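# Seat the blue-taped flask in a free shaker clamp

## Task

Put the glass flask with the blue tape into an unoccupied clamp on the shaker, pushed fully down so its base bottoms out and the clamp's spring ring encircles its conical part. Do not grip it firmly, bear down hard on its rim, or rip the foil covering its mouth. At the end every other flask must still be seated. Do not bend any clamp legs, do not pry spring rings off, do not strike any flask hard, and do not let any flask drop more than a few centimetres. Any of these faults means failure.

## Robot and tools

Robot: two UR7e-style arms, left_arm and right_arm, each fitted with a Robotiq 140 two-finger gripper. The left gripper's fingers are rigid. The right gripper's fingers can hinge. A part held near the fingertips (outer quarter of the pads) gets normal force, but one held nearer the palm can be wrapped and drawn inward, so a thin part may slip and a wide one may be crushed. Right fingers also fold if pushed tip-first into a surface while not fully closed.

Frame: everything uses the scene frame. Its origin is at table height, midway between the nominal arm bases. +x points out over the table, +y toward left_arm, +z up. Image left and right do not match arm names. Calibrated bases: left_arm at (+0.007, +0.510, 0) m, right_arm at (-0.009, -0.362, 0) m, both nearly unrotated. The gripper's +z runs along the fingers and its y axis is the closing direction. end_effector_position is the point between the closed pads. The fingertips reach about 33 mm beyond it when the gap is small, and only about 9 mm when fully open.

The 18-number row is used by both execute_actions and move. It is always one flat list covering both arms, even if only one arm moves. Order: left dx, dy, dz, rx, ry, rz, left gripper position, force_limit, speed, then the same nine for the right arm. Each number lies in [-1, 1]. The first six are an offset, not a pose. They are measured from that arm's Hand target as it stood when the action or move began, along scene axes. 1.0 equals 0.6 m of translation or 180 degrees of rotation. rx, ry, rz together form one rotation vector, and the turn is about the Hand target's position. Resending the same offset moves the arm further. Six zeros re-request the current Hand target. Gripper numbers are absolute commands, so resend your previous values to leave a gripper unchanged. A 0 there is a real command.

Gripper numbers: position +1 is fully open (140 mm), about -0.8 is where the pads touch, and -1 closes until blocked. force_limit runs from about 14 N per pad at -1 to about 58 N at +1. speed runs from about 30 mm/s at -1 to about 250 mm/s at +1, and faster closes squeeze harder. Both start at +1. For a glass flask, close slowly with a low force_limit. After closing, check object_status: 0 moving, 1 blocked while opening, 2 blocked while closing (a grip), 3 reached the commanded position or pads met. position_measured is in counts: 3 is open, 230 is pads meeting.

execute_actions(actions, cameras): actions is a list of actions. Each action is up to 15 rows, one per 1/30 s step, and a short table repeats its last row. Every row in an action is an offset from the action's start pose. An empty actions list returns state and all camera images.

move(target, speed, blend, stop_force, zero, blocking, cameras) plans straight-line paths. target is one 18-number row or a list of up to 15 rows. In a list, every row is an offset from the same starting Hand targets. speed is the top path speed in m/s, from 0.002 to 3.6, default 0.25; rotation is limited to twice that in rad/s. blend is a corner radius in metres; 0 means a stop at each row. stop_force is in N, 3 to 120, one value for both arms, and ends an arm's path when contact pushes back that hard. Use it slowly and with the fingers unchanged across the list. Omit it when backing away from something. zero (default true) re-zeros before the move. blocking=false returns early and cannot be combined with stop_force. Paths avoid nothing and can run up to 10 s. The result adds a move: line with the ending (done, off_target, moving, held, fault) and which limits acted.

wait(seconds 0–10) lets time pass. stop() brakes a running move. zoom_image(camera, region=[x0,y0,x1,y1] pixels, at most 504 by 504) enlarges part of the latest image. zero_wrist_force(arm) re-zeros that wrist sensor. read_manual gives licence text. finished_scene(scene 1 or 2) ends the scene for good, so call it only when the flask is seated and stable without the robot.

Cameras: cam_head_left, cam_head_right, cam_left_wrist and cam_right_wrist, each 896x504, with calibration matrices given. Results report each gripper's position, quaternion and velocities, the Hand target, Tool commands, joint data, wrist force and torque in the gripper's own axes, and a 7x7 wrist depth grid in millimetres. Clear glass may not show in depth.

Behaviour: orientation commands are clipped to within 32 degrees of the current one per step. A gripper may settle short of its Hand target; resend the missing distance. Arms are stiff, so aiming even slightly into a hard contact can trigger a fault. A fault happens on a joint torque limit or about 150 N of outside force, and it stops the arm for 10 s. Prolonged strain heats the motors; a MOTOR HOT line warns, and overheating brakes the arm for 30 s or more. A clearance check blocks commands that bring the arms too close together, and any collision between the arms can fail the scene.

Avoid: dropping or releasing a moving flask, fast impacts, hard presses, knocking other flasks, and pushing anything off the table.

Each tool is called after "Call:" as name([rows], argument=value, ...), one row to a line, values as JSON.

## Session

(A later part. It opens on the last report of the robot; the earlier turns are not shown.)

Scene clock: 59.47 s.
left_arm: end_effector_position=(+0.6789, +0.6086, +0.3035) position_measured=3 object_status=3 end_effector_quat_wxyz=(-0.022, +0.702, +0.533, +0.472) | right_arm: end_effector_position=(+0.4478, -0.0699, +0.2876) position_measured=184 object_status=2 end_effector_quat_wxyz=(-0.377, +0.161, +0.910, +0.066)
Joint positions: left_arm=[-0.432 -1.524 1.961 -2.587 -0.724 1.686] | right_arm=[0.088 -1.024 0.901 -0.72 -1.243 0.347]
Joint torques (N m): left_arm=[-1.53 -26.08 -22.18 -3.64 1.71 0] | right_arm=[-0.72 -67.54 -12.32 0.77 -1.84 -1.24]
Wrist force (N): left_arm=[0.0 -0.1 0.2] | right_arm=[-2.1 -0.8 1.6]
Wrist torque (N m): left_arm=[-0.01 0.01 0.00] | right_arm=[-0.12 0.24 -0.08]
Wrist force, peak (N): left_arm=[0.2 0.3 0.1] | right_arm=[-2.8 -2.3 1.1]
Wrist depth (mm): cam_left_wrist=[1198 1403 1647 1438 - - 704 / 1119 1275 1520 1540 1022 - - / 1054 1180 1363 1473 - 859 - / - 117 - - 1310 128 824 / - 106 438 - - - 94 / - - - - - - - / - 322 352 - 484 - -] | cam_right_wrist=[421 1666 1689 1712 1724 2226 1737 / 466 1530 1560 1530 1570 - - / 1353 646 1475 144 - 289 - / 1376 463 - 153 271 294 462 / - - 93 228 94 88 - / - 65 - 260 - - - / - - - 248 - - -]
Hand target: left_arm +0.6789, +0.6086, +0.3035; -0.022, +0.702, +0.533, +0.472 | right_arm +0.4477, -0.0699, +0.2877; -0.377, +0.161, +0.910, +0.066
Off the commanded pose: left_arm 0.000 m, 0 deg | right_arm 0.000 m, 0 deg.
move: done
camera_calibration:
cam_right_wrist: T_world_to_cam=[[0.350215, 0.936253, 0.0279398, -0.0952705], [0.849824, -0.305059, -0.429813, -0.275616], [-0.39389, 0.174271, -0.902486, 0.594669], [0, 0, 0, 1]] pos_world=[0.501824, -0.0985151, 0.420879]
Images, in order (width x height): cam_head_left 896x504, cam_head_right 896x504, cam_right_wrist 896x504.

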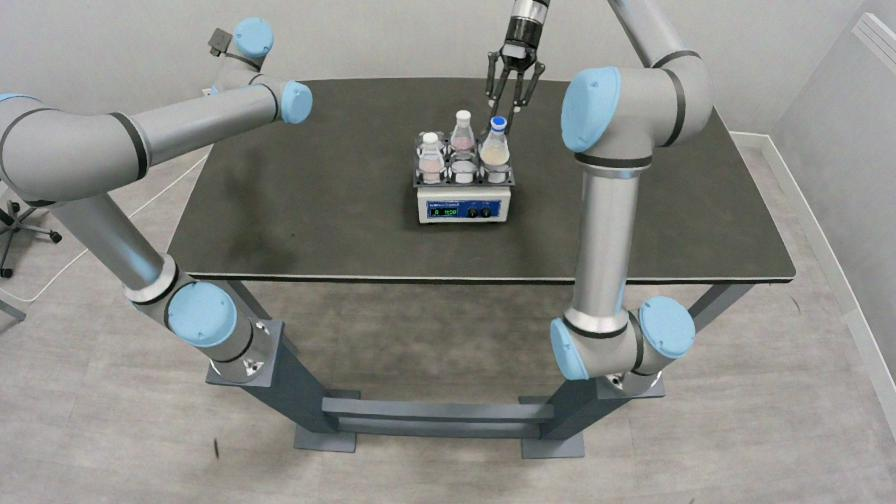

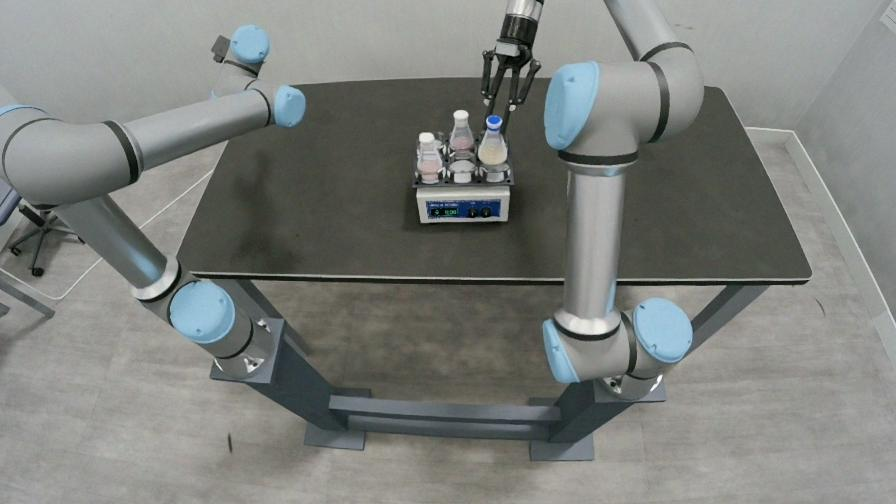

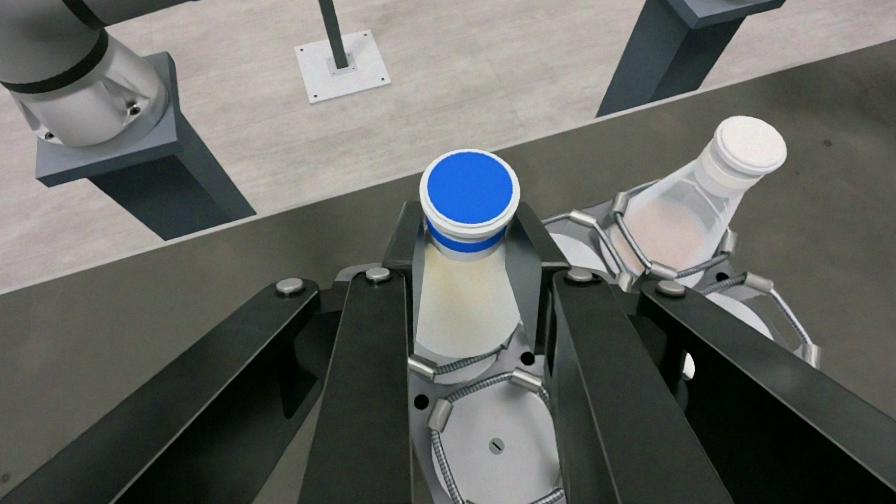

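Call:
move(target=[0,0,0,0,0,0,1,1,1,0,0,-0.04,0,0,0,-0.98,-0.05,-1], speed=0.02, stop_force=6, cameras=["cam_right_wrist","cam_head_left","cam_head_right"])

Call:
zoom_image(camera="cam_right_wrist", region=[380, 250, 580, 420])

Call:
zoom_image(camera="cam_head_left", region=[460, 140, 520, 190])

Call:
zoom_image(camera="cam_head_right", region=[460, 140, 520, 190])

Scene clock: 78.43 s.
left_arm: end_effector_position=(+0.6789, +0.6086, +0.3035) position_measured=3 object_status=3 end_effector_quat_wxyz=(-0.022, +0.702, +0.533, +0.472) | right_arm: end_effector_position=(+0.4477, -0.0699, +0.2744) position_measured=184 object_status=2 end_effector_quat_wxyz=(-0.377, +0.161, +0.910, +0.066)
Joint positions: left_arm=[-0.432 -1.524 1.961 -2.587 -0.724 1.686] | right_arm=[0.088 -1.028 0.941 -0.756 -1.243 0.348]
Joint torques (N m): left_arm=[-1.26 -25.98 -22.12 -3.56 1.57 0.04] | right_arm=[8.68 -36.24 -12.99 -0.35 0.83 0.76]
Wrist force (N): left_arm=[0.0 0.1 0.1] | right_arm=[-1.7 -1.8 1.2]
Wrist torque (N m): left_arm=[0.01 0.01 0.00] | right_arm=[-0.32 0.30 -0.08]
Wrist force, peak (N): left_arm=[0.2 -0.2 0.1] | right_arm=[15.2 -5.0 -10.2]
Wrist depth (mm): cam_left_wrist=[1192 1379 1670 1403 - 835 818 / 1119 1275 1492 1625 - 938 - / 1040 1180 1355 - - - - / - 116 450 - - 128 783 / - 106 - - - - 94 / - - - - - - - / - 335 352 - - - -] | cam_right_wrist=[430 1677 1724 1712 1712 1814 1787 / 462 1484 1511 1550 1521 - - / 1345 651 1484 141 260 288 - / 1316 - - 153 246 281 - / 421 - 93 228 94 88 247 / - 65 - 248 - - - / - - - 237 - - -]
Hand target: left_arm +0.6789, +0.6086, +0.3035; -0.022, +0.702, +0.533, +0.472 | right_arm +0.4477, -0.0699, +0.2744; -0.377, +0.161, +0.910, +0.066 (not the last commanded pose)
Off the commanded pose: left_arm 0.000 m, 0 deg | right_arm 0.011 m, 0 deg.
move: contact (right_arm)
camera_calibration:
cam_right_wrist: T_world_to_cam=[[0.350257, 0.936241, 0.0278155, -0.0948413], [0.849804, -0.305151, -0.429786, -0.281171], [-0.393895, 0.174173, -0.902502, 0.582807], [0, 0, 0, 1]] pos_world=[0.501724, -0.098515, 0.407779]
Images, in order (width x height): cam_head_left 896x504, cam_head_right 896x504, cam_right_wrist 896x504.

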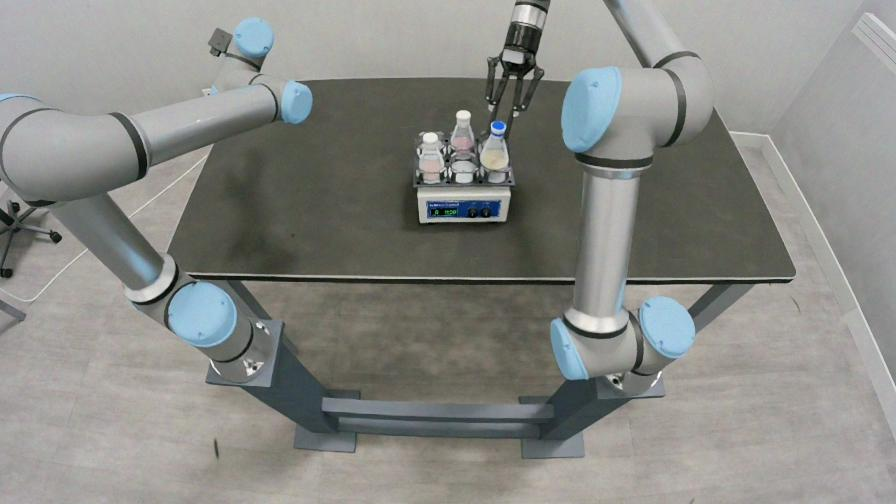

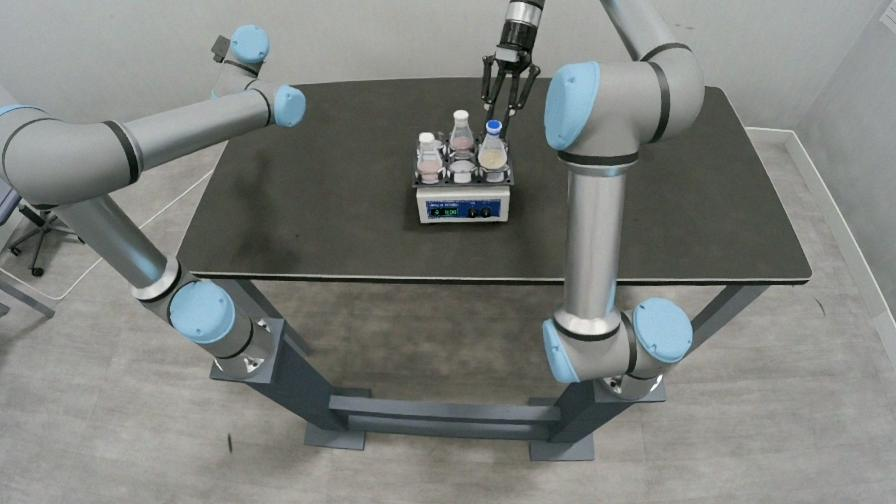

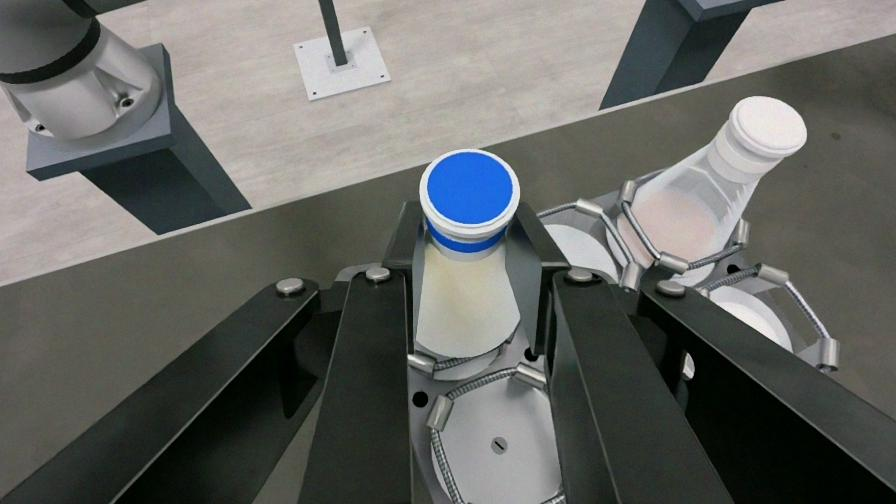

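Scaled by 2.520 from the camera's 896x504 image, which has a finer 1280x720 frame.

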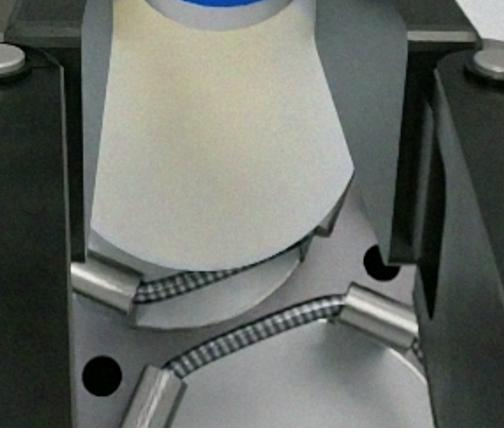

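Scaled by 8.400 from the camera's 896x504 image, which has a finer 1280x720 frame.

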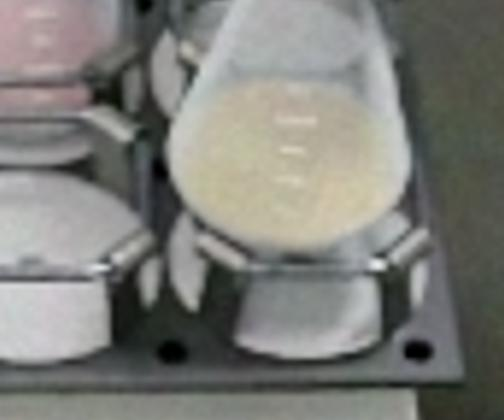

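Scaled by 8.400 from the camera's 896x504 image, which has a finer 1280x720 frame.

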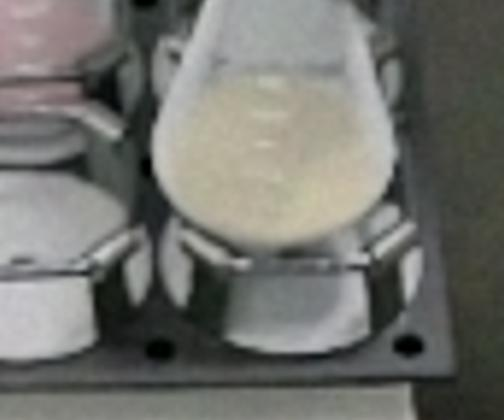

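Call:
move([
  [0,0,0,0,0,0,1,1,1,0,0,0.006,0,0,0,-0.98,-0.05,-1],
  [0,0,0,0,0,0,1,1,1,-0.010,-0.0083,0.006,0,0,0,-0.98,-0.05,-1],
], speed=0.03)

Call:
move(target=[0,0,0,0,0,0,1,1,1,0,0,-0.04,0,0,0,-0.98,-0.05,-1], speed=0.01, stop_force=6, cameras=["cam_right_wrist","cam_head_left"])

Call:
zoom_image(camera="cam_right_wrist", region=[380, 250, 580, 420])

Call:
zoom_image(camera="cam_head_left", region=[460, 140, 520, 190])

Scene clock: 84.60 s.
left_arm: end_effector_position=(+0.6789, +0.6086, +0.3035) position_measured=3 object_status=3 end_effector_quat_wxyz=(-0.022, +0.702, +0.533, +0.472) | right_arm: end_effector_position=(+0.4417, -0.0750, +0.2781) position_measured=184 object_status=2 end_effector_quat_wxyz=(-0.377, +0.161, +0.910, +0.066)
Joint positions: left_arm=[-0.432 -1.524 1.961 -2.587 -0.724 1.686] | right_arm=[0.082 -1.049 0.963 -0.756 -1.247 0.342]
Joint torques (N m): left_arm=[-1.03 -25.79 -21.8 -3.65 1.78 -0.06] | right_arm=[7.96 -34.89 -30.01 0.68 0.89 1.2]
Wrist force (N): left_arm=[0.1 -0.1 0.0] | right_arm=[-2.5 -1.7 1.6]
Wrist torque (N m): left_arm=[-0.02 -0.03 0.00] | right_arm=[-0.33 0.31 -0.07]
Wrist force, peak (N): left_arm=[0.1 0.2 0.2] | right_arm=[-2.8 -2.0 1.6]
Wrist depth (mm): cam_left_wrist=[1204 1403 1659 - 1001 866 - / 1114 1289 1482 1839 1129 - - / 1054 1192 1363 1455 1210 - - / - 116 444 525 - 128 835 / - 106 - - - - 94 / - 99 381 472 - - - / - - - - - - -] | cam_right_wrist=[414 1666 1814 1643 1689 760 1724 / 457 1457 1550 1550 1622 - - / 509 600 1449 144 484 284 498 / 1296 436 - 153 268 284 447 / 412 - 93 227 94 88 261 / - 65 - 255 - - - / - - - 241 - - -]
Hand target: left_arm +0.6789, +0.6086, +0.3035; -0.022, +0.702, +0.533, +0.472 | right_arm +0.4417, -0.0748, +0.2780; -0.377, +0.161, +0.910, +0.066
Off the commanded pose: left_arm 0.000 m, 0 deg | right_arm 0.000 m, 0 deg.
move: done

Scene clock: 86.27 s.
left_arm: end_effector_position=(+0.6789, +0.6086, +0.3035) position_measured=3 object_status=3 end_effector_quat_wxyz=(-0.022, +0.702, +0.533, +0.472) | right_arm: end_effector_position=(+0.4417, -0.0748, +0.2733) position_measured=184 object_status=2 end_effector_quat_wxyz=(-0.377, +0.161, +0.910, +0.066)
Joint positions: left_arm=[-0.432 -1.524 1.961 -2.587 -0.724 1.686] | right_arm=[0.082 -1.049 0.976 -0.768 -1.247 0.343]
Joint torques (N m): left_arm=[-1.06 -25.89 -22.1 -3.55 1.8 -0.03] | right_arm=[8.81 -33.33 -27.06 -0.77 0.73 1.45]
Wrist force (N): left_arm=[-0.2 0.0 0.1] | right_arm=[-0.5 -2.1 -2.2]
Wrist torque (N m): left_arm=[0.00 0.03 0.00] | right_arm=[-0.26 0.28 -0.07]
Wrist force, peak (N): left_arm=[0.3 -0.1 0.3] | right_arm=[3.7 -2.9 -11.0]
Wrist depth (mm): cam_left_wrist=[1210 1387 1625 1694 - - 751 / 1124 1275 1501 1492 1098 - - / 1040 1216 1318 - - - - / - 117 - 509 1318 128 810 / - 106 441 - - - 94 / - - - - - - - / - - 369 - - - -] | cam_right_wrist=[424 1632 1689 1654 1677 1700 1724 / 459 1457 1570 1540 1560 525 198 / 582 714 1540 144 - 292 - / 1309 - - 140 264 279 - / 412 - 92 228 94 88 243 / - 65 - 247 - - 66 / - - - 236 - - -]
Hand target: left_arm +0.6789, +0.6086, +0.3035; -0.022, +0.702, +0.533, +0.472 | right_arm +0.4417, -0.0749, +0.2733; -0.377, +0.161, +0.910, +0.066 (not the last commanded pose)
Off the commanded pose: left_arm 0.000 m, 0 deg | right_arm 0.019 m, 0 deg.
move: contact (right_arm)
camera_calibration:
cam_right_wrist: T_world_to_cam=[[0.350246, 0.936245, 0.0277833, -0.0880091], [0.849769, -0.30514, -0.429863, -0.278022], [-0.393979, 0.174167, -0.902467, 0.580348], [0, 0, 0, 1]] pos_world=[0.495724, -0.103515, 0.406679]
Images, in order (width x height): cam_head_left 896x504, cam_right_wrist 896x504.

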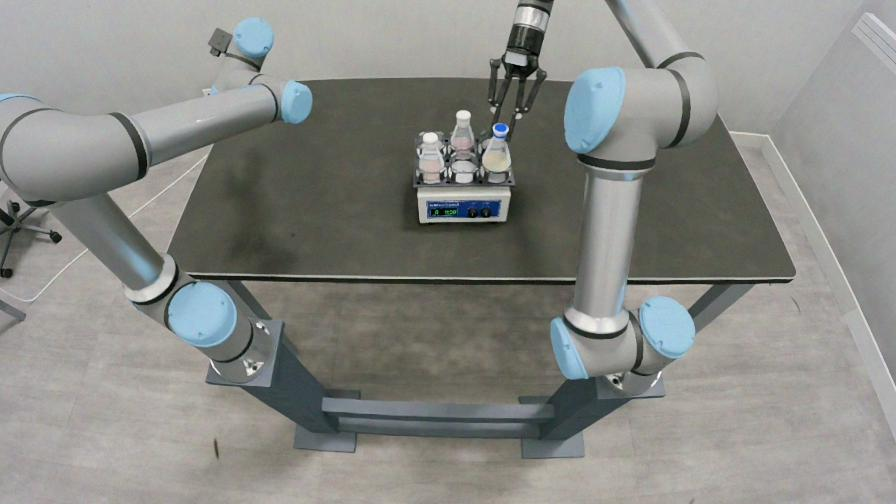

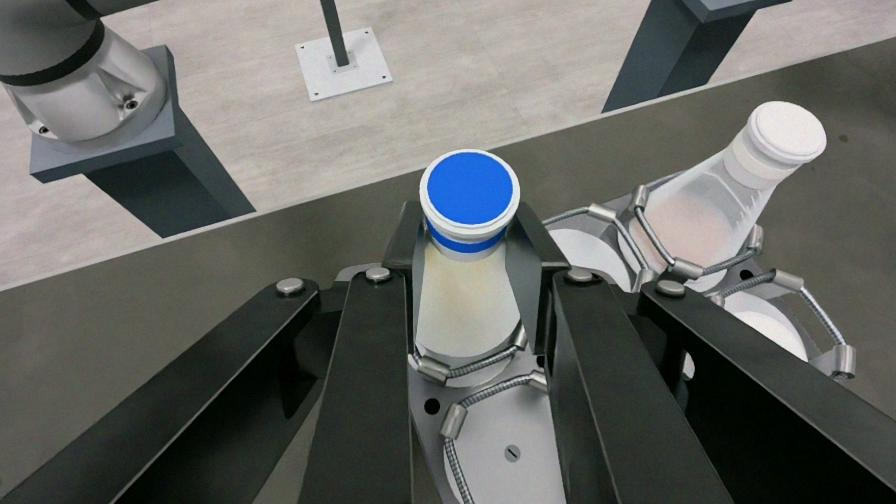

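Scaled by 2.520 from the camera's 896x504 image, which has a finer 1280x720 frame.

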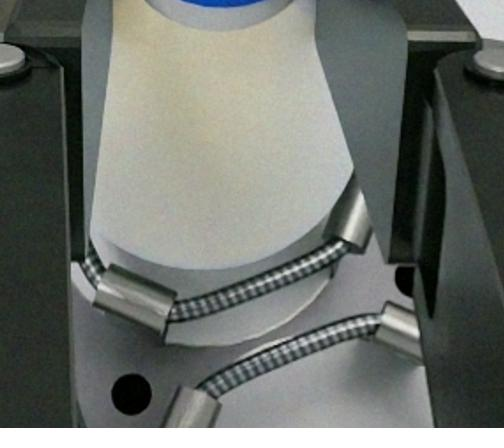

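Scaled by 8.400 from the camera's 896x504 image, which has a finer 1280x720 frame.

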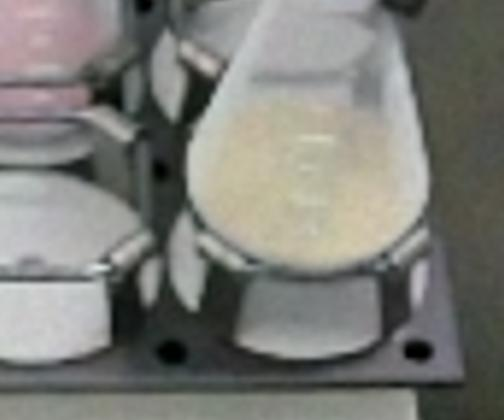

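Call:
move([
  [0,0,0,0,0,0,1,1,1,0,0,0.004,0,0,0,-0.98,-0.05,-1],
  [0,0,0,0,0,0,1,1,1,0.0043,-0.004,0.004,0,0,0,-0.98,-0.05,-1],
], speed=0.03)

Call:
zero_wrist_force(arm="right_arm")

Call:
move(target=[0,0,0,0,0,0,1,1,1,0,0,-0.04,0,0,0,-0.98,-0.05,-1], speed=0.01, stop_force=14, cameras=["cam_right_wrist","cam_head_left","cam_head_right"])

Call:
zoom_image(camera="cam_right_wrist", region=[380, 250, 580, 420])

Call:
zoom_image(camera="cam_head_left", region=[460, 140, 520, 190])

Call:
zoom_image(camera="cam_head_right", region=[460, 140, 520, 190])

Scene clock: 91.50 s.
left_arm: end_effector_position=(+0.6789, +0.6086, +0.3035) position_measured=3 object_status=3 end_effector_quat_wxyz=(-0.022, +0.702, +0.533, +0.472) | right_arm: end_effector_position=(+0.4444, -0.0774, +0.2756) position_measured=184 object_status=2 end_effector_quat_wxyz=(-0.377, +0.161, +0.910, +0.066)
Joint positions: left_arm=[-0.432 -1.524 1.961 -2.587 -0.724 1.686] | right_arm=[0.078 -1.043 0.961 -0.758 -1.25 0.339]
Joint torques (N m): left_arm=[-2.56 -26.75 -21.52 -3.52 1.65 -0.02] | right_arm=[10.32 -65.57 -13.38 -2.23 2.27 1.22]
Wrist force (N): left_arm=[0.2 0.1 0.1] | right_arm=[-2.5 -1.8 1.7]
Wrist torque (N m): left_arm=[0.02 -0.05 -0.01] | right_arm=[-0.34 0.32 -0.07]
Wrist force, peak (N): left_arm=[0.1 0.2 0.3] | right_arm=[-3.0 -2.2 1.5]
Wrist depth (mm): cam_left_wrist=[1198 1379 1647 - - 853 - / 1129 1275 1540 1464 - 909 799 / 1040 1163 1355 1501 1088 1001 748 / - 124 - 591 - 127 - / - 106 - 483 538 - 94 / - 336 - - 504 - - / - - - - 496 - -] | cam_right_wrist=[425 1654 1928 1712 1689 694 1611 / 462 1511 1540 1550 1700 - - / 542 649 1449 143 - 281 - / 1309 - - 153 262 281 - / 410 - 93 228 94 88 246 / - 65 - 249 - - 66 / - - - 240 - - -]
Hand target: left_arm +0.6789, +0.6086, +0.3035; -0.022, +0.702, +0.533, +0.472 | right_arm +0.4443, -0.0773, +0.2757; -0.377, +0.161, +0.910, +0.066
Off the commanded pose: left_arm 0.000 m, 0 deg | right_arm 0.000 m, 0 deg.
move: done

Wrist force sensor zeroed.

Scene clock: 92.77 s.
left_arm: end_effector_position=(+0.6789, +0.6086, +0.3035) position_measured=3 object_status=3 end_effector_quat_wxyz=(-0.022, +0.702, +0.533, +0.472) | right_arm: end_effector_position=(+0.4443, -0.0772, +0.2710) position_measured=184 object_status=2 end_effector_quat_wxyz=(-0.377, +0.161, +0.910, +0.067)
Joint positions: left_arm=[-0.432 -1.524 1.961 -2.587 -0.724 1.686] | right_arm=[0.078 -1.045 0.975 -0.771 -1.25 0.34]
Joint torques (N m): left_arm=[-1.02 -26.07 -22.08 -3.53 1.6 0.24] | right_arm=[11.69 -35.17 -28.06 0.24 -1.73 1.41]
Wrist force (N, zeroed by zero_wrist_force on right_arm): left_arm=[-0.1 0.2 -0.1] | right_arm=[3.7 2.1 -4.3]
Wrist torque (N m, zeroed by zero_wrist_force on right_arm): left_arm=[0.05 0.02 -0.01] | right_arm=[-0.12 -0.14 -0.05]
Wrist force, peak (N, zeroed by zero_wrist_force on right_arm): left_arm=[-0.1 0.1 0.3] | right_arm=[10.9 5.0 -13.6]
Wrist depth (mm): cam_left_wrist=[1229 1379 1659 - 1114 856 - / 1119 1275 1501 1811 1054 - 812 / 1050 1204 1333 - - - - / - 117 - 525 1180 128 - / - 107 - - - 127 94 / - 322 - 459 518 - - / - 320 364 - - - -] | cam_right_wrist=[424 1700 1959 1654 1632 740 1677 / 458 1502 1530 1521 1590 - - / 1345 655 1457 144 - 285 478 / 1262 - - 153 278 279 - / - - 92 228 94 88 237 / - 65 - 244 - - 63 / - - - 236 - - -]
Hand target: left_arm +0.6789, +0.6086, +0.3035; -0.022, +0.702, +0.533, +0.472 | right_arm +0.4443, -0.0772, +0.2710; -0.377, +0.161, +0.910, +0.066 (not the last commanded pose)
Off the commanded pose: left_arm 0.000 m, 0 deg | right_arm 0.019 m, 0 deg.
move: contact (right_arm)
camera_calibration:
cam_right_wrist: T_world_to_cam=[[0.350343, 0.936202, 0.0280168, -0.0867551], [0.849814, -0.305154, -0.429764, -0.282016], [-0.393797, 0.174374, -0.902506, 0.579662], [0, 0, 0, 1]] pos_world=[0.498324, -0.105916, 0.404379]
Images, in order (width x height): cam_head_left 896x504, cam_head_right 896x504, cam_right_wrist 896x504.

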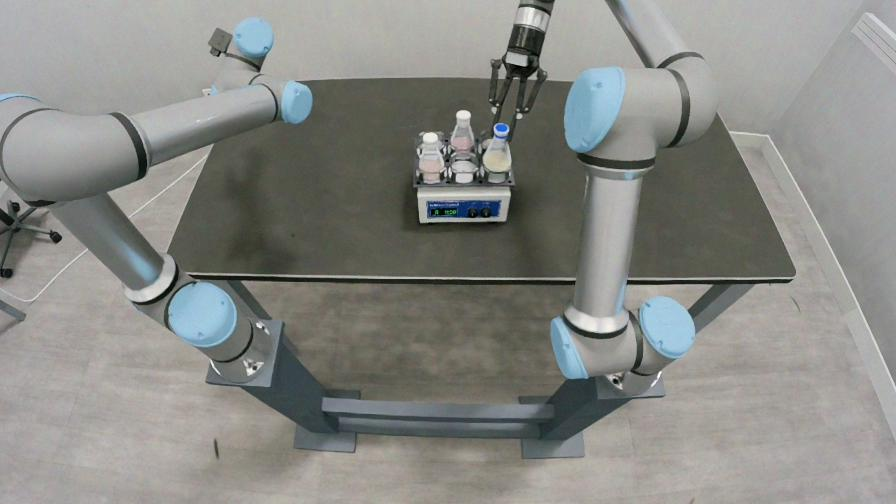

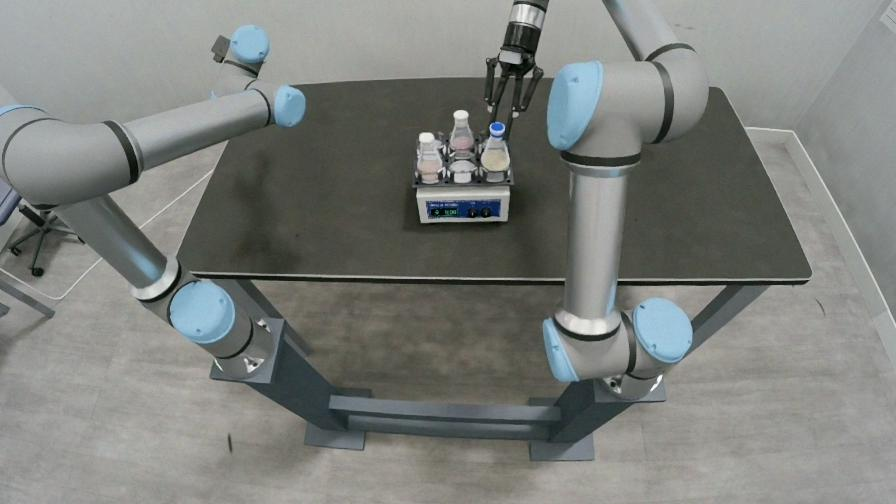

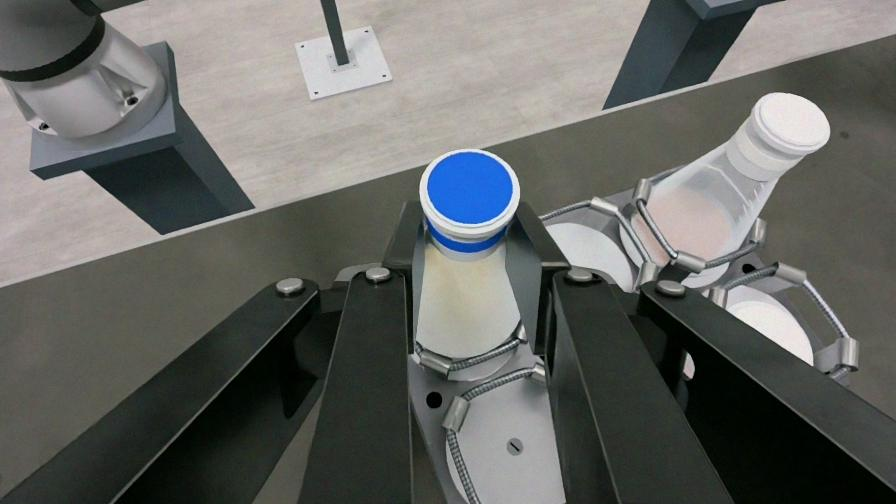

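Scaled by 2.520 from the camera's 896x504 image, which has a finer 1280x720 frame.

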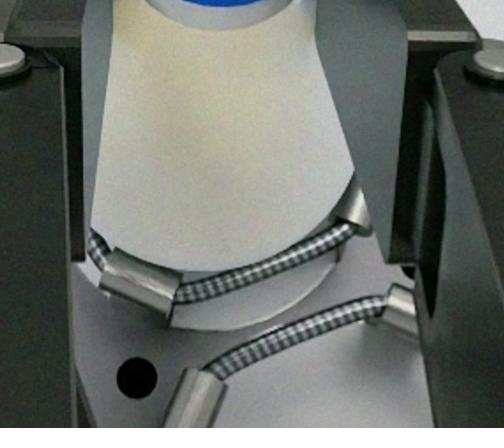

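Scaled by 8.400 from the camera's 896x504 image, which has a finer 1280x720 frame.

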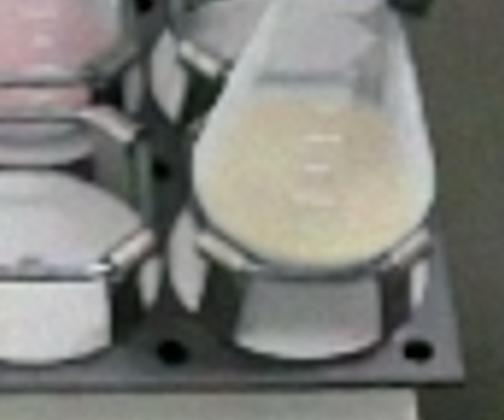

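Scaled by 8.400 from the camera's 896x504 image, which has a finer 1280x720 frame.

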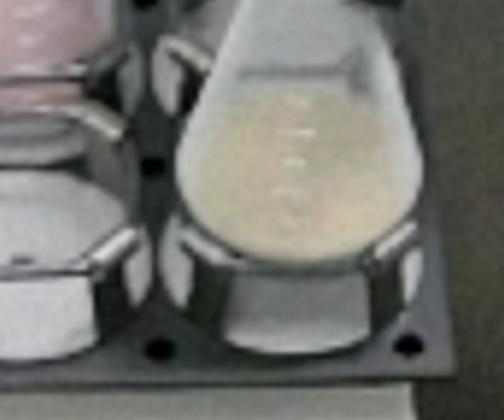

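Call:
move([
  [0,0,0,0,0,0,1,1,1,0.0025,0.002,0.002,0,0,0,-0.98,-0.05,-1],
  [0,0,0,0,0,0,1,1,1,0.0025,0.002,-0.002,0,0,0,-0.98,-0.05,-1],
], speed=0.02)

Call:
move(target=[0,0,0,0,0,0,1,1,1,-0.0115,-0.0317,-0.0035,0.0627,-0.0228,0,-0.98,-0.05,-1], speed=0.03, cameras=["cam_right_wrist","cam_head_left"])

Call:
zoom_image(camera="cam_right_wrist", region=[380, 250, 580, 420])

Call:
zoom_image(camera="cam_head_left", region=[450, 110, 530, 190])

Scene clock: 96.70 s.
left_arm: end_effector_position=(+0.6789, +0.6086, +0.3035) position_measured=3 object_status=3 end_effector_quat_wxyz=(-0.022, +0.702, +0.533, +0.472) | right_arm: end_effector_position=(+0.4458, -0.0760, +0.2697) position_measured=184 object_status=2 end_effector_quat_wxyz=(-0.377, +0.161, +0.910, +0.066)
Joint positions: left_arm=[-0.432 -1.524 1.961 -2.587 -0.724 1.686] | right_arm=[0.079 -1.04 0.971 -0.772 -1.249 0.341]
Joint torques (N m): left_arm=[-1.28 -25.76 -22.46 -3.6 1.62 0] | right_arm=[7.43 -64.37 -28.51 0.26 2.71 0.66]
Wrist force (N, zeroed by zero_wrist_force on right_arm): left_arm=[-0.1 0.0 0.0] | right_arm=[3.3 0.0 -3.8]
Wrist torque (N m, zeroed by zero_wrist_force on right_arm): left_arm=[0.00 0.02 0.00] | right_arm=[-0.04 -0.09 -0.08]
Wrist force, peak (N, zeroed by zero_wrist_force on right_arm): left_arm=[-0.1 0.4 0.2] | right_arm=[4.6 2.6 -5.7]
Wrist depth (mm): cam_left_wrist=[1216 1387 1592 1670 1054 - 723 / 1124 1262 1501 1581 1186 - - / 1045 1216 1429 1318 - 934 - / 345 124 439 - - 128 850 / - 106 - - 562 - 94 / - - - - - - - / - - - 410 - - -] | cam_right_wrist=[423 1654 1712 1666 1654 1841 1724 / 459 1457 1550 1521 1540 533 523 / 1360 633 1440 141 271 289 - / 1353 - - 153 281 275 - / - - 92 226 94 87 237 / - 65 - 245 - - 66 / - - - 231 - - -]
Hand target: left_arm +0.6789, +0.6086, +0.3035; -0.022, +0.702, +0.533, +0.472 | right_arm +0.4458, -0.0760, +0.2698; -0.377, +0.161, +0.910, +0.066
Off the commanded pose: left_arm 0.000 m, 0 deg | right_arm 0.000 m, 0 deg.
move: done

Scene clock: 100.47 s.
left_arm: end_effector_position=(+0.6789, +0.6086, +0.3035) position_measured=3 object_status=3 end_effector_quat_wxyz=(-0.022, +0.702, +0.533, +0.472) | right_arm: end_effector_position=(+0.4390, -0.0948, +0.2678) position_measured=184 object_status=2 end_effector_quat_wxyz=(-0.358, +0.121, +0.912, +0.162) end_effector_velocity=(+0.001, +0.000, +0.001) end_effector_angular_velocity=(-0.004, -0.003, -0.002)
Joint positions: left_arm=[-0.432 -1.524 1.961 -2.587 -0.724 1.686] | right_arm=[-0.012 -1.148 1.152 -0.856 -1.164 0.132]
Joint velocities: left_arm=[within noise] | right_arm=[0.001 -0.001 -0.004 0 -0.001 0.006]
Joint torques (N m): left_arm=[-2.16 -26.18 -21.86 -3.5 1.75 -0.06] | right_arm=[8.67 -9.16 -8.88 -1.79 -13.01 1.75]
Wrist force (N, zeroed by zero_wrist_force on right_arm): left_arm=[0.1 0.0 0.0] | right_arm=[34.3 32.1 -47.4]
Wrist torque (N m, zeroed by zero_wrist_force on right_arm): left_arm=[0.01 -0.02 0.00] | right_arm=[-1.71 -0.16 -0.53]
Wrist force, peak (N, zeroed by zero_wrist_force on right_arm): left_arm=[0.1 0.4 -0.1] | right_arm=[35.1 32.7 -48.3]
Wrist depth (mm): cam_left_wrist=[1186 1371 1636 - 1040 919 680 / 1108 1296 1501 - 992 905 - / 1036 1216 1282 - - 850 746 / - 124 - - - 127 698 / - 107 426 463 1204 - 94 / - - - - - - - / - 322 - - - - -] | cam_right_wrist=[438 1432 1580 1737 1883 1943 2310 / 475 1368 1440 1600 1550 1787 - / 554 1243 1440 142 315 300 660 / - 387 - 156 266 312 - / - - 93 224 94 87 - / - 65 - 246 - - - / - - - 235 - - -]
Hand target: left_arm +0.6789, +0.6086, +0.3035; -0.022, +0.702, +0.533, +0.472 | right_arm +0.4389, -0.0950, +0.2677; -0.358, +0.121, +0.912, +0.161
Off the commanded pose: left_arm 0.000 m, 0 deg | right_arm 0.000 m, 0 deg.
move: done
camera_calibration:
cam_right_wrist: T_world_to_cam=[[0.341532, 0.909698, 0.23623, -0.122717], [0.880232, -0.221486, -0.419686, -0.292403], [-0.329466, 0.351273, -0.87639, 0.559346], [0, 0, 0, 1]] pos_world=[0.48358, -0.149611, 0.396478]
Images, in order (width x height): cam_head_left 896x504, cam_right_wrist 896x504.

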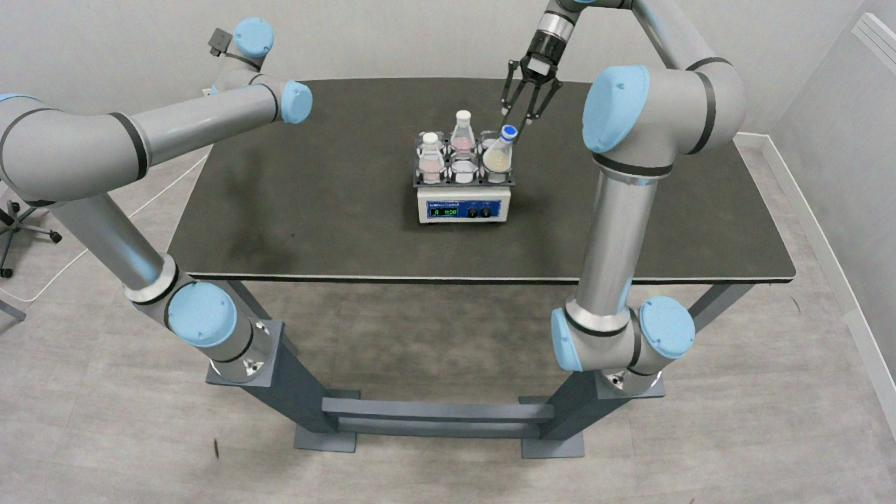

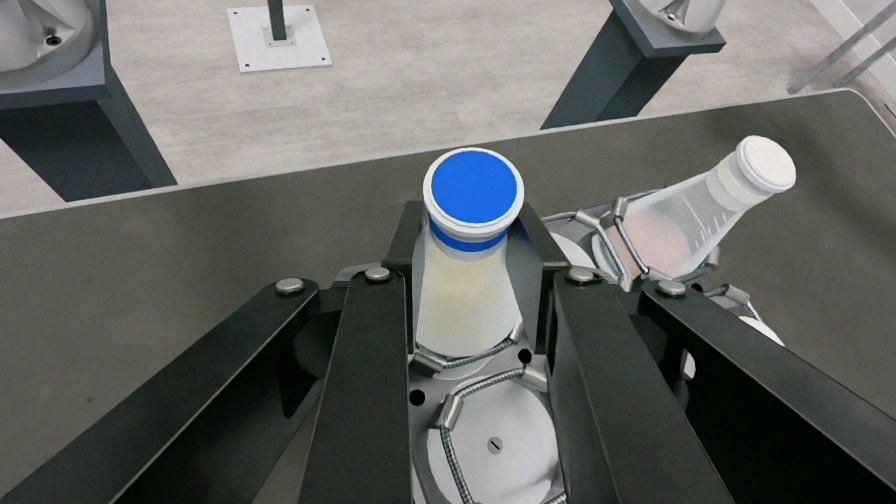

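Scaled by 2.520 from the camera's 896x504 image, which has a finer 1280x720 frame.

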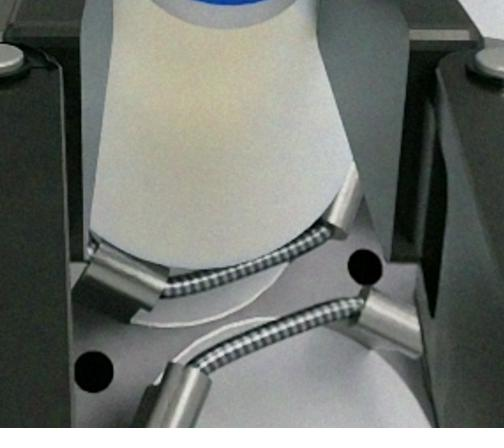

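Scaled by 6.300 from the camera's 896x504 image, which has a finer 1280x720 frame.

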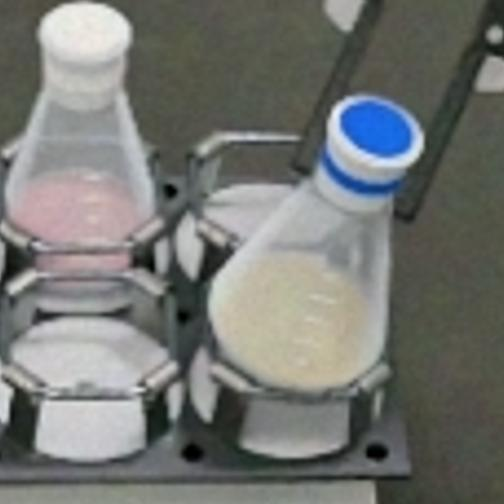

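Call:
move(target=[0,0,0,0,0,0,1,1,1,0,0,0.010,0,0,0,-0.98,-0.05,-1], speed=0.04)

Scene clock: 101.83 s.
left_arm: end_effector_position=(+0.6789, +0.6086, +0.3035) position_measured=3 object_status=3 end_effector_quat_wxyz=(-0.022, +0.702, +0.533, +0.472) | right_arm: end_effector_position=(+0.4389, -0.0950, +0.2737) position_measured=184 object_status=2 end_effector_quat_wxyz=(-0.358, +0.121, +0.912, +0.161)
Joint positions: left_arm=[-0.432 -1.524 1.961 -2.587 -0.724 1.686] | right_arm=[-0.012 -1.147 1.136 -0.84 -1.165 0.132]
Joint torques (N m): left_arm=[-1.85 -26.02 -21.19 -3.5 1.66 0.05] | right_arm=[5.37 -50.21 -12.43 -2.6 3.89 1.14]
Wrist force (N, zeroed by zero_wrist_force on right_arm): left_arm=[-0.1 -0.1 0.1] | right_arm=[3.1 -1.4 -0.5]
Wrist torque (N m, zeroed by zero_wrist_force on right_arm): left_arm=[-0.01 0.01 -0.01] | right_arm=[-0.31 -0.64 -0.11]
Wrist force, peak (N, zeroed by zero_wrist_force on right_arm): left_arm=[0.3 0.2 0.1] | right_arm=[34.6 32.4 -47.8]
Wrist depth (mm): cam_left_wrist=[1204 1395 1659 - 1022 801 - / 1129 1242 1550 1511 - - - / 1027 1168 1387 1403 - 909 - / 353 124 - - - 127 - / - 106 - - - 127 94 / - - - - 507 - - / - - 348 410 496 1140 -] | cam_right_wrist=[434 1466 1560 1749 1800 729 2332 / 491 1360 1466 1502 1654 1737 1928 / 568 1123 1166 144 - 237 - / 378 396 - 148 281 322 - / 353 - 93 228 94 88 - / - 65 - 248 - - - / - - - 236 - - -]
Hand target: left_arm +0.6789, +0.6086, +0.3035; -0.022, +0.702, +0.533, +0.472 | right_arm +0.4389, -0.0950, +0.2737; -0.358, +0.121, +0.912, +0.161
Off the commanded pose: left_arm 0.000 m, 0 deg | right_arm 0.000 m, 0 deg.
move: done

Call:
move(target=[0,0,0,0,0,0,1,1,1,0.0036,0.0098,0.001,0,0,0,-0.98,-0.05,-1], speed=0.03)

Call:
move(target=[0,0,0,0,0,0,1,1,1,0,0,-0.014,0,0,0,-0.98,-0.05,-1], speed=0.01, stop_force=18, cameras=["cam_right_wrist","cam_head_left"])

Call:
zoom_image(camera="cam_right_wrist", region=[380, 250, 580, 420])

Call:
zoom_image(camera="cam_head_left", region=[450, 110, 530, 190])

Scene clock: 105.17 s.
left_arm: end_effector_position=(+0.6789, +0.6086, +0.3035) position_measured=3 object_status=3 end_effector_quat_wxyz=(-0.022, +0.702, +0.533, +0.472) | right_arm: end_effector_position=(+0.4411, -0.0890, +0.2743) position_measured=184 object_status=2 end_effector_quat_wxyz=(-0.358, +0.121, +0.912, +0.161)
Joint positions: left_arm=[-0.432 -1.524 1.961 -2.587 -0.724 1.686] | right_arm=[-0.003 -1.139 1.122 -0.838 -1.159 0.14]
Joint torques (N m): left_arm=[-2.2 -26.49 -22.58 -3.57 1.81 -0.04] | right_arm=[-4.63 -45.23 -15.42 0.36 2.4 -0.5]
Wrist force (N, zeroed by zero_wrist_force on right_arm): left_arm=[0.1 -0.1 0.1] | right_arm=[3.3 -1.6 -0.4]
Wrist torque (N m, zeroed by zero_wrist_force on right_arm): left_arm=[-0.02 -0.02 -0.01] | right_arm=[-0.28 -0.70 -0.11]
Wrist force, peak (N, zeroed by zero_wrist_force on right_arm): left_arm=[0.2 0.1 0.3] | right_arm=[3.2 -1.9 -0.8]
Wrist depth (mm): cam_left_wrist=[1204 1395 1636 1379 1114 - - / 1114 1268 1501 1371 1093 - - / 1050 1186 1501 - 1186 832 - / 340 124 439 - - 128 785 / - 106 - 540 509 - 94 / - 339 395 434 517 1022 - / - 321 359 402 487 1114 -] | cam_right_wrist=[447 1449 1762 1749 1827 692 2186 / 483 1324 1360 1560 2058 1724 2007 / 544 1302 1269 144 - 234 - / - - - 158 282 320 - / 345 - 92 229 94 87 - / - 65 - 250 - - - / - - - 237 - - -]
Hand target: left_arm +0.6789, +0.6086, +0.3035; -0.022, +0.702, +0.533, +0.472 | right_arm +0.4410, -0.0892, +0.2743; -0.358, +0.121, +0.912, +0.161
Off the commanded pose: left_arm 0.000 m, 0 deg | right_arm 0.000 m, 0 deg.
move: done

Scene clock: 106.70 s.
left_arm: end_effector_position=(+0.6789, +0.6086, +0.3035) position_measured=3 object_status=3 end_effector_quat_wxyz=(-0.022, +0.702, +0.533, +0.472) | right_arm: end_effector_position=(+0.4410, -0.0892, +0.2673) position_measured=184 object_status=2 end_effector_quat_wxyz=(-0.358, +0.121, +0.912, +0.161)
Joint positions: left_arm=[-0.432 -1.524 1.961 -2.587 -0.724 1.686] | right_arm=[-0.003 -1.139 1.141 -0.857 -1.159 0.139]
Joint torques (N m): left_arm=[-1.58 -25.7 -22.64 -3.42 1.85 0.14] | right_arm=[0.09 -36.19 -28.1 -0.6 -1.22 -1.02]
Wrist force (N, zeroed by zero_wrist_force on right_arm): left_arm=[0.0 0.0 0.2] | right_arm=[10.9 -1.8 -8.3]
Wrist torque (N m, zeroed by zero_wrist_force on right_arm): left_arm=[-0.01 0.00 0.00] | right_arm=[-0.36 -0.75 -0.20]
Wrist force, peak (N, zeroed by zero_wrist_force on right_arm): left_arm=[0.3 0.2 0.0] | right_arm=[19.8 -3.6 -20.4]
Wrist depth (mm): cam_left_wrist=[1186 1403 1670 1223 1045 - - / 1114 1268 1511 1412 1262 - - / 1050 1168 1363 - - - 758 / - 124 439 527 - 128 741 / - 106 421 - - - 94 / - 322 359 - - 1022 - / - 326 339 421 - - -] | cam_right_wrist=[441 1440 1814 1700 1774 1943 2288 / 492 1324 1432 1622 1666 1787 - / 542 676 - 144 325 330 - / - - - 159 274 304 - / 347 - 92 225 94 87 - / - 65 - 244 - - - / - - - 233 - - -]
Hand target: left_arm +0.6789, +0.6086, +0.3035; -0.022, +0.702, +0.533, +0.472 | right_arm +0.4410, -0.0892, +0.2672; -0.358, +0.121, +0.912, +0.161 (not the last commanded pose)
Off the commanded pose: left_arm 0.000 m, 0 deg | right_arm 0.001 m, 0 deg.
move: contact (right_arm)
camera_calibration:
cam_right_wrist: T_world_to_cam=[[0.340858, 0.910183, 0.235335, -0.127822], [0.880375, -0.221224, -0.419524, -0.293314], [-0.329781, 0.350181, -0.876708, 0.557598], [0, 0, 0, 1]] pos_world=[0.485681, -0.143807, 0.39588]
Images, in order (width x height): cam_head_left 896x504, cam_right_wrist 896x504.

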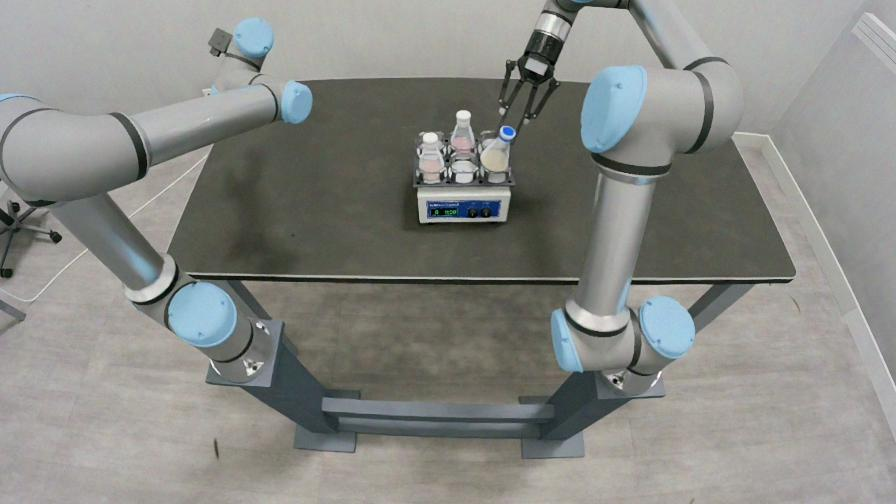

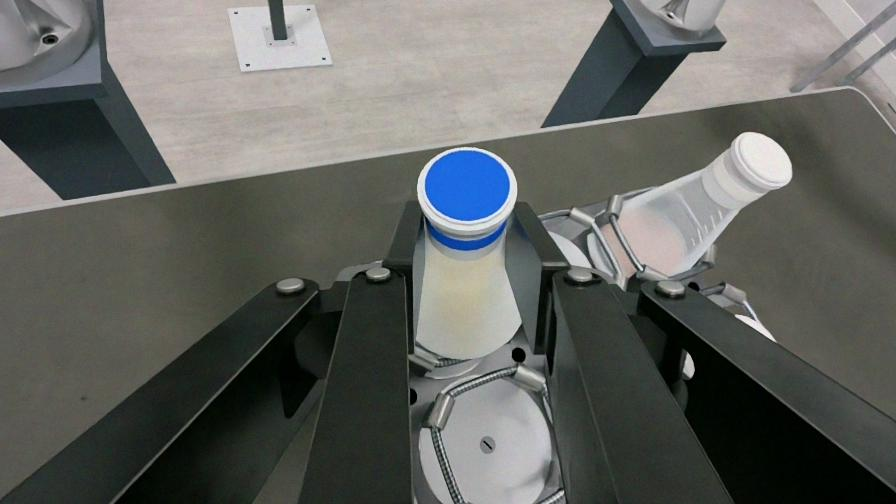

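Scaled by 2.520 from the camera's 896x504 image, which has a finer 1280x720 frame.

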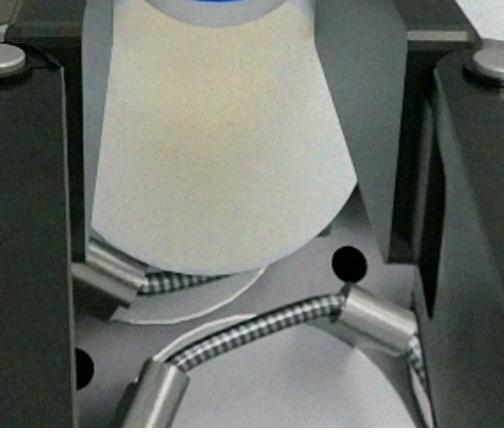

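Scaled by 6.300 from the camera's 896x504 image, which has a finer 1280x720 frame.

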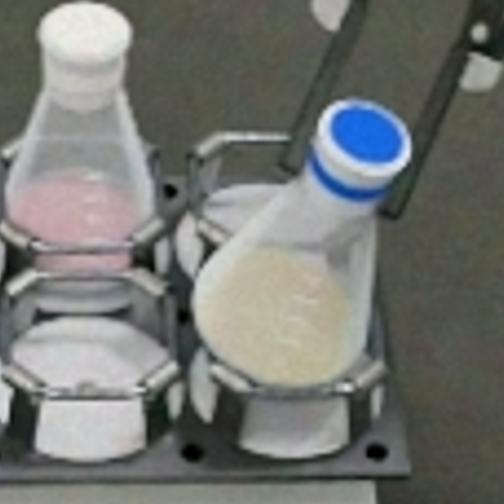

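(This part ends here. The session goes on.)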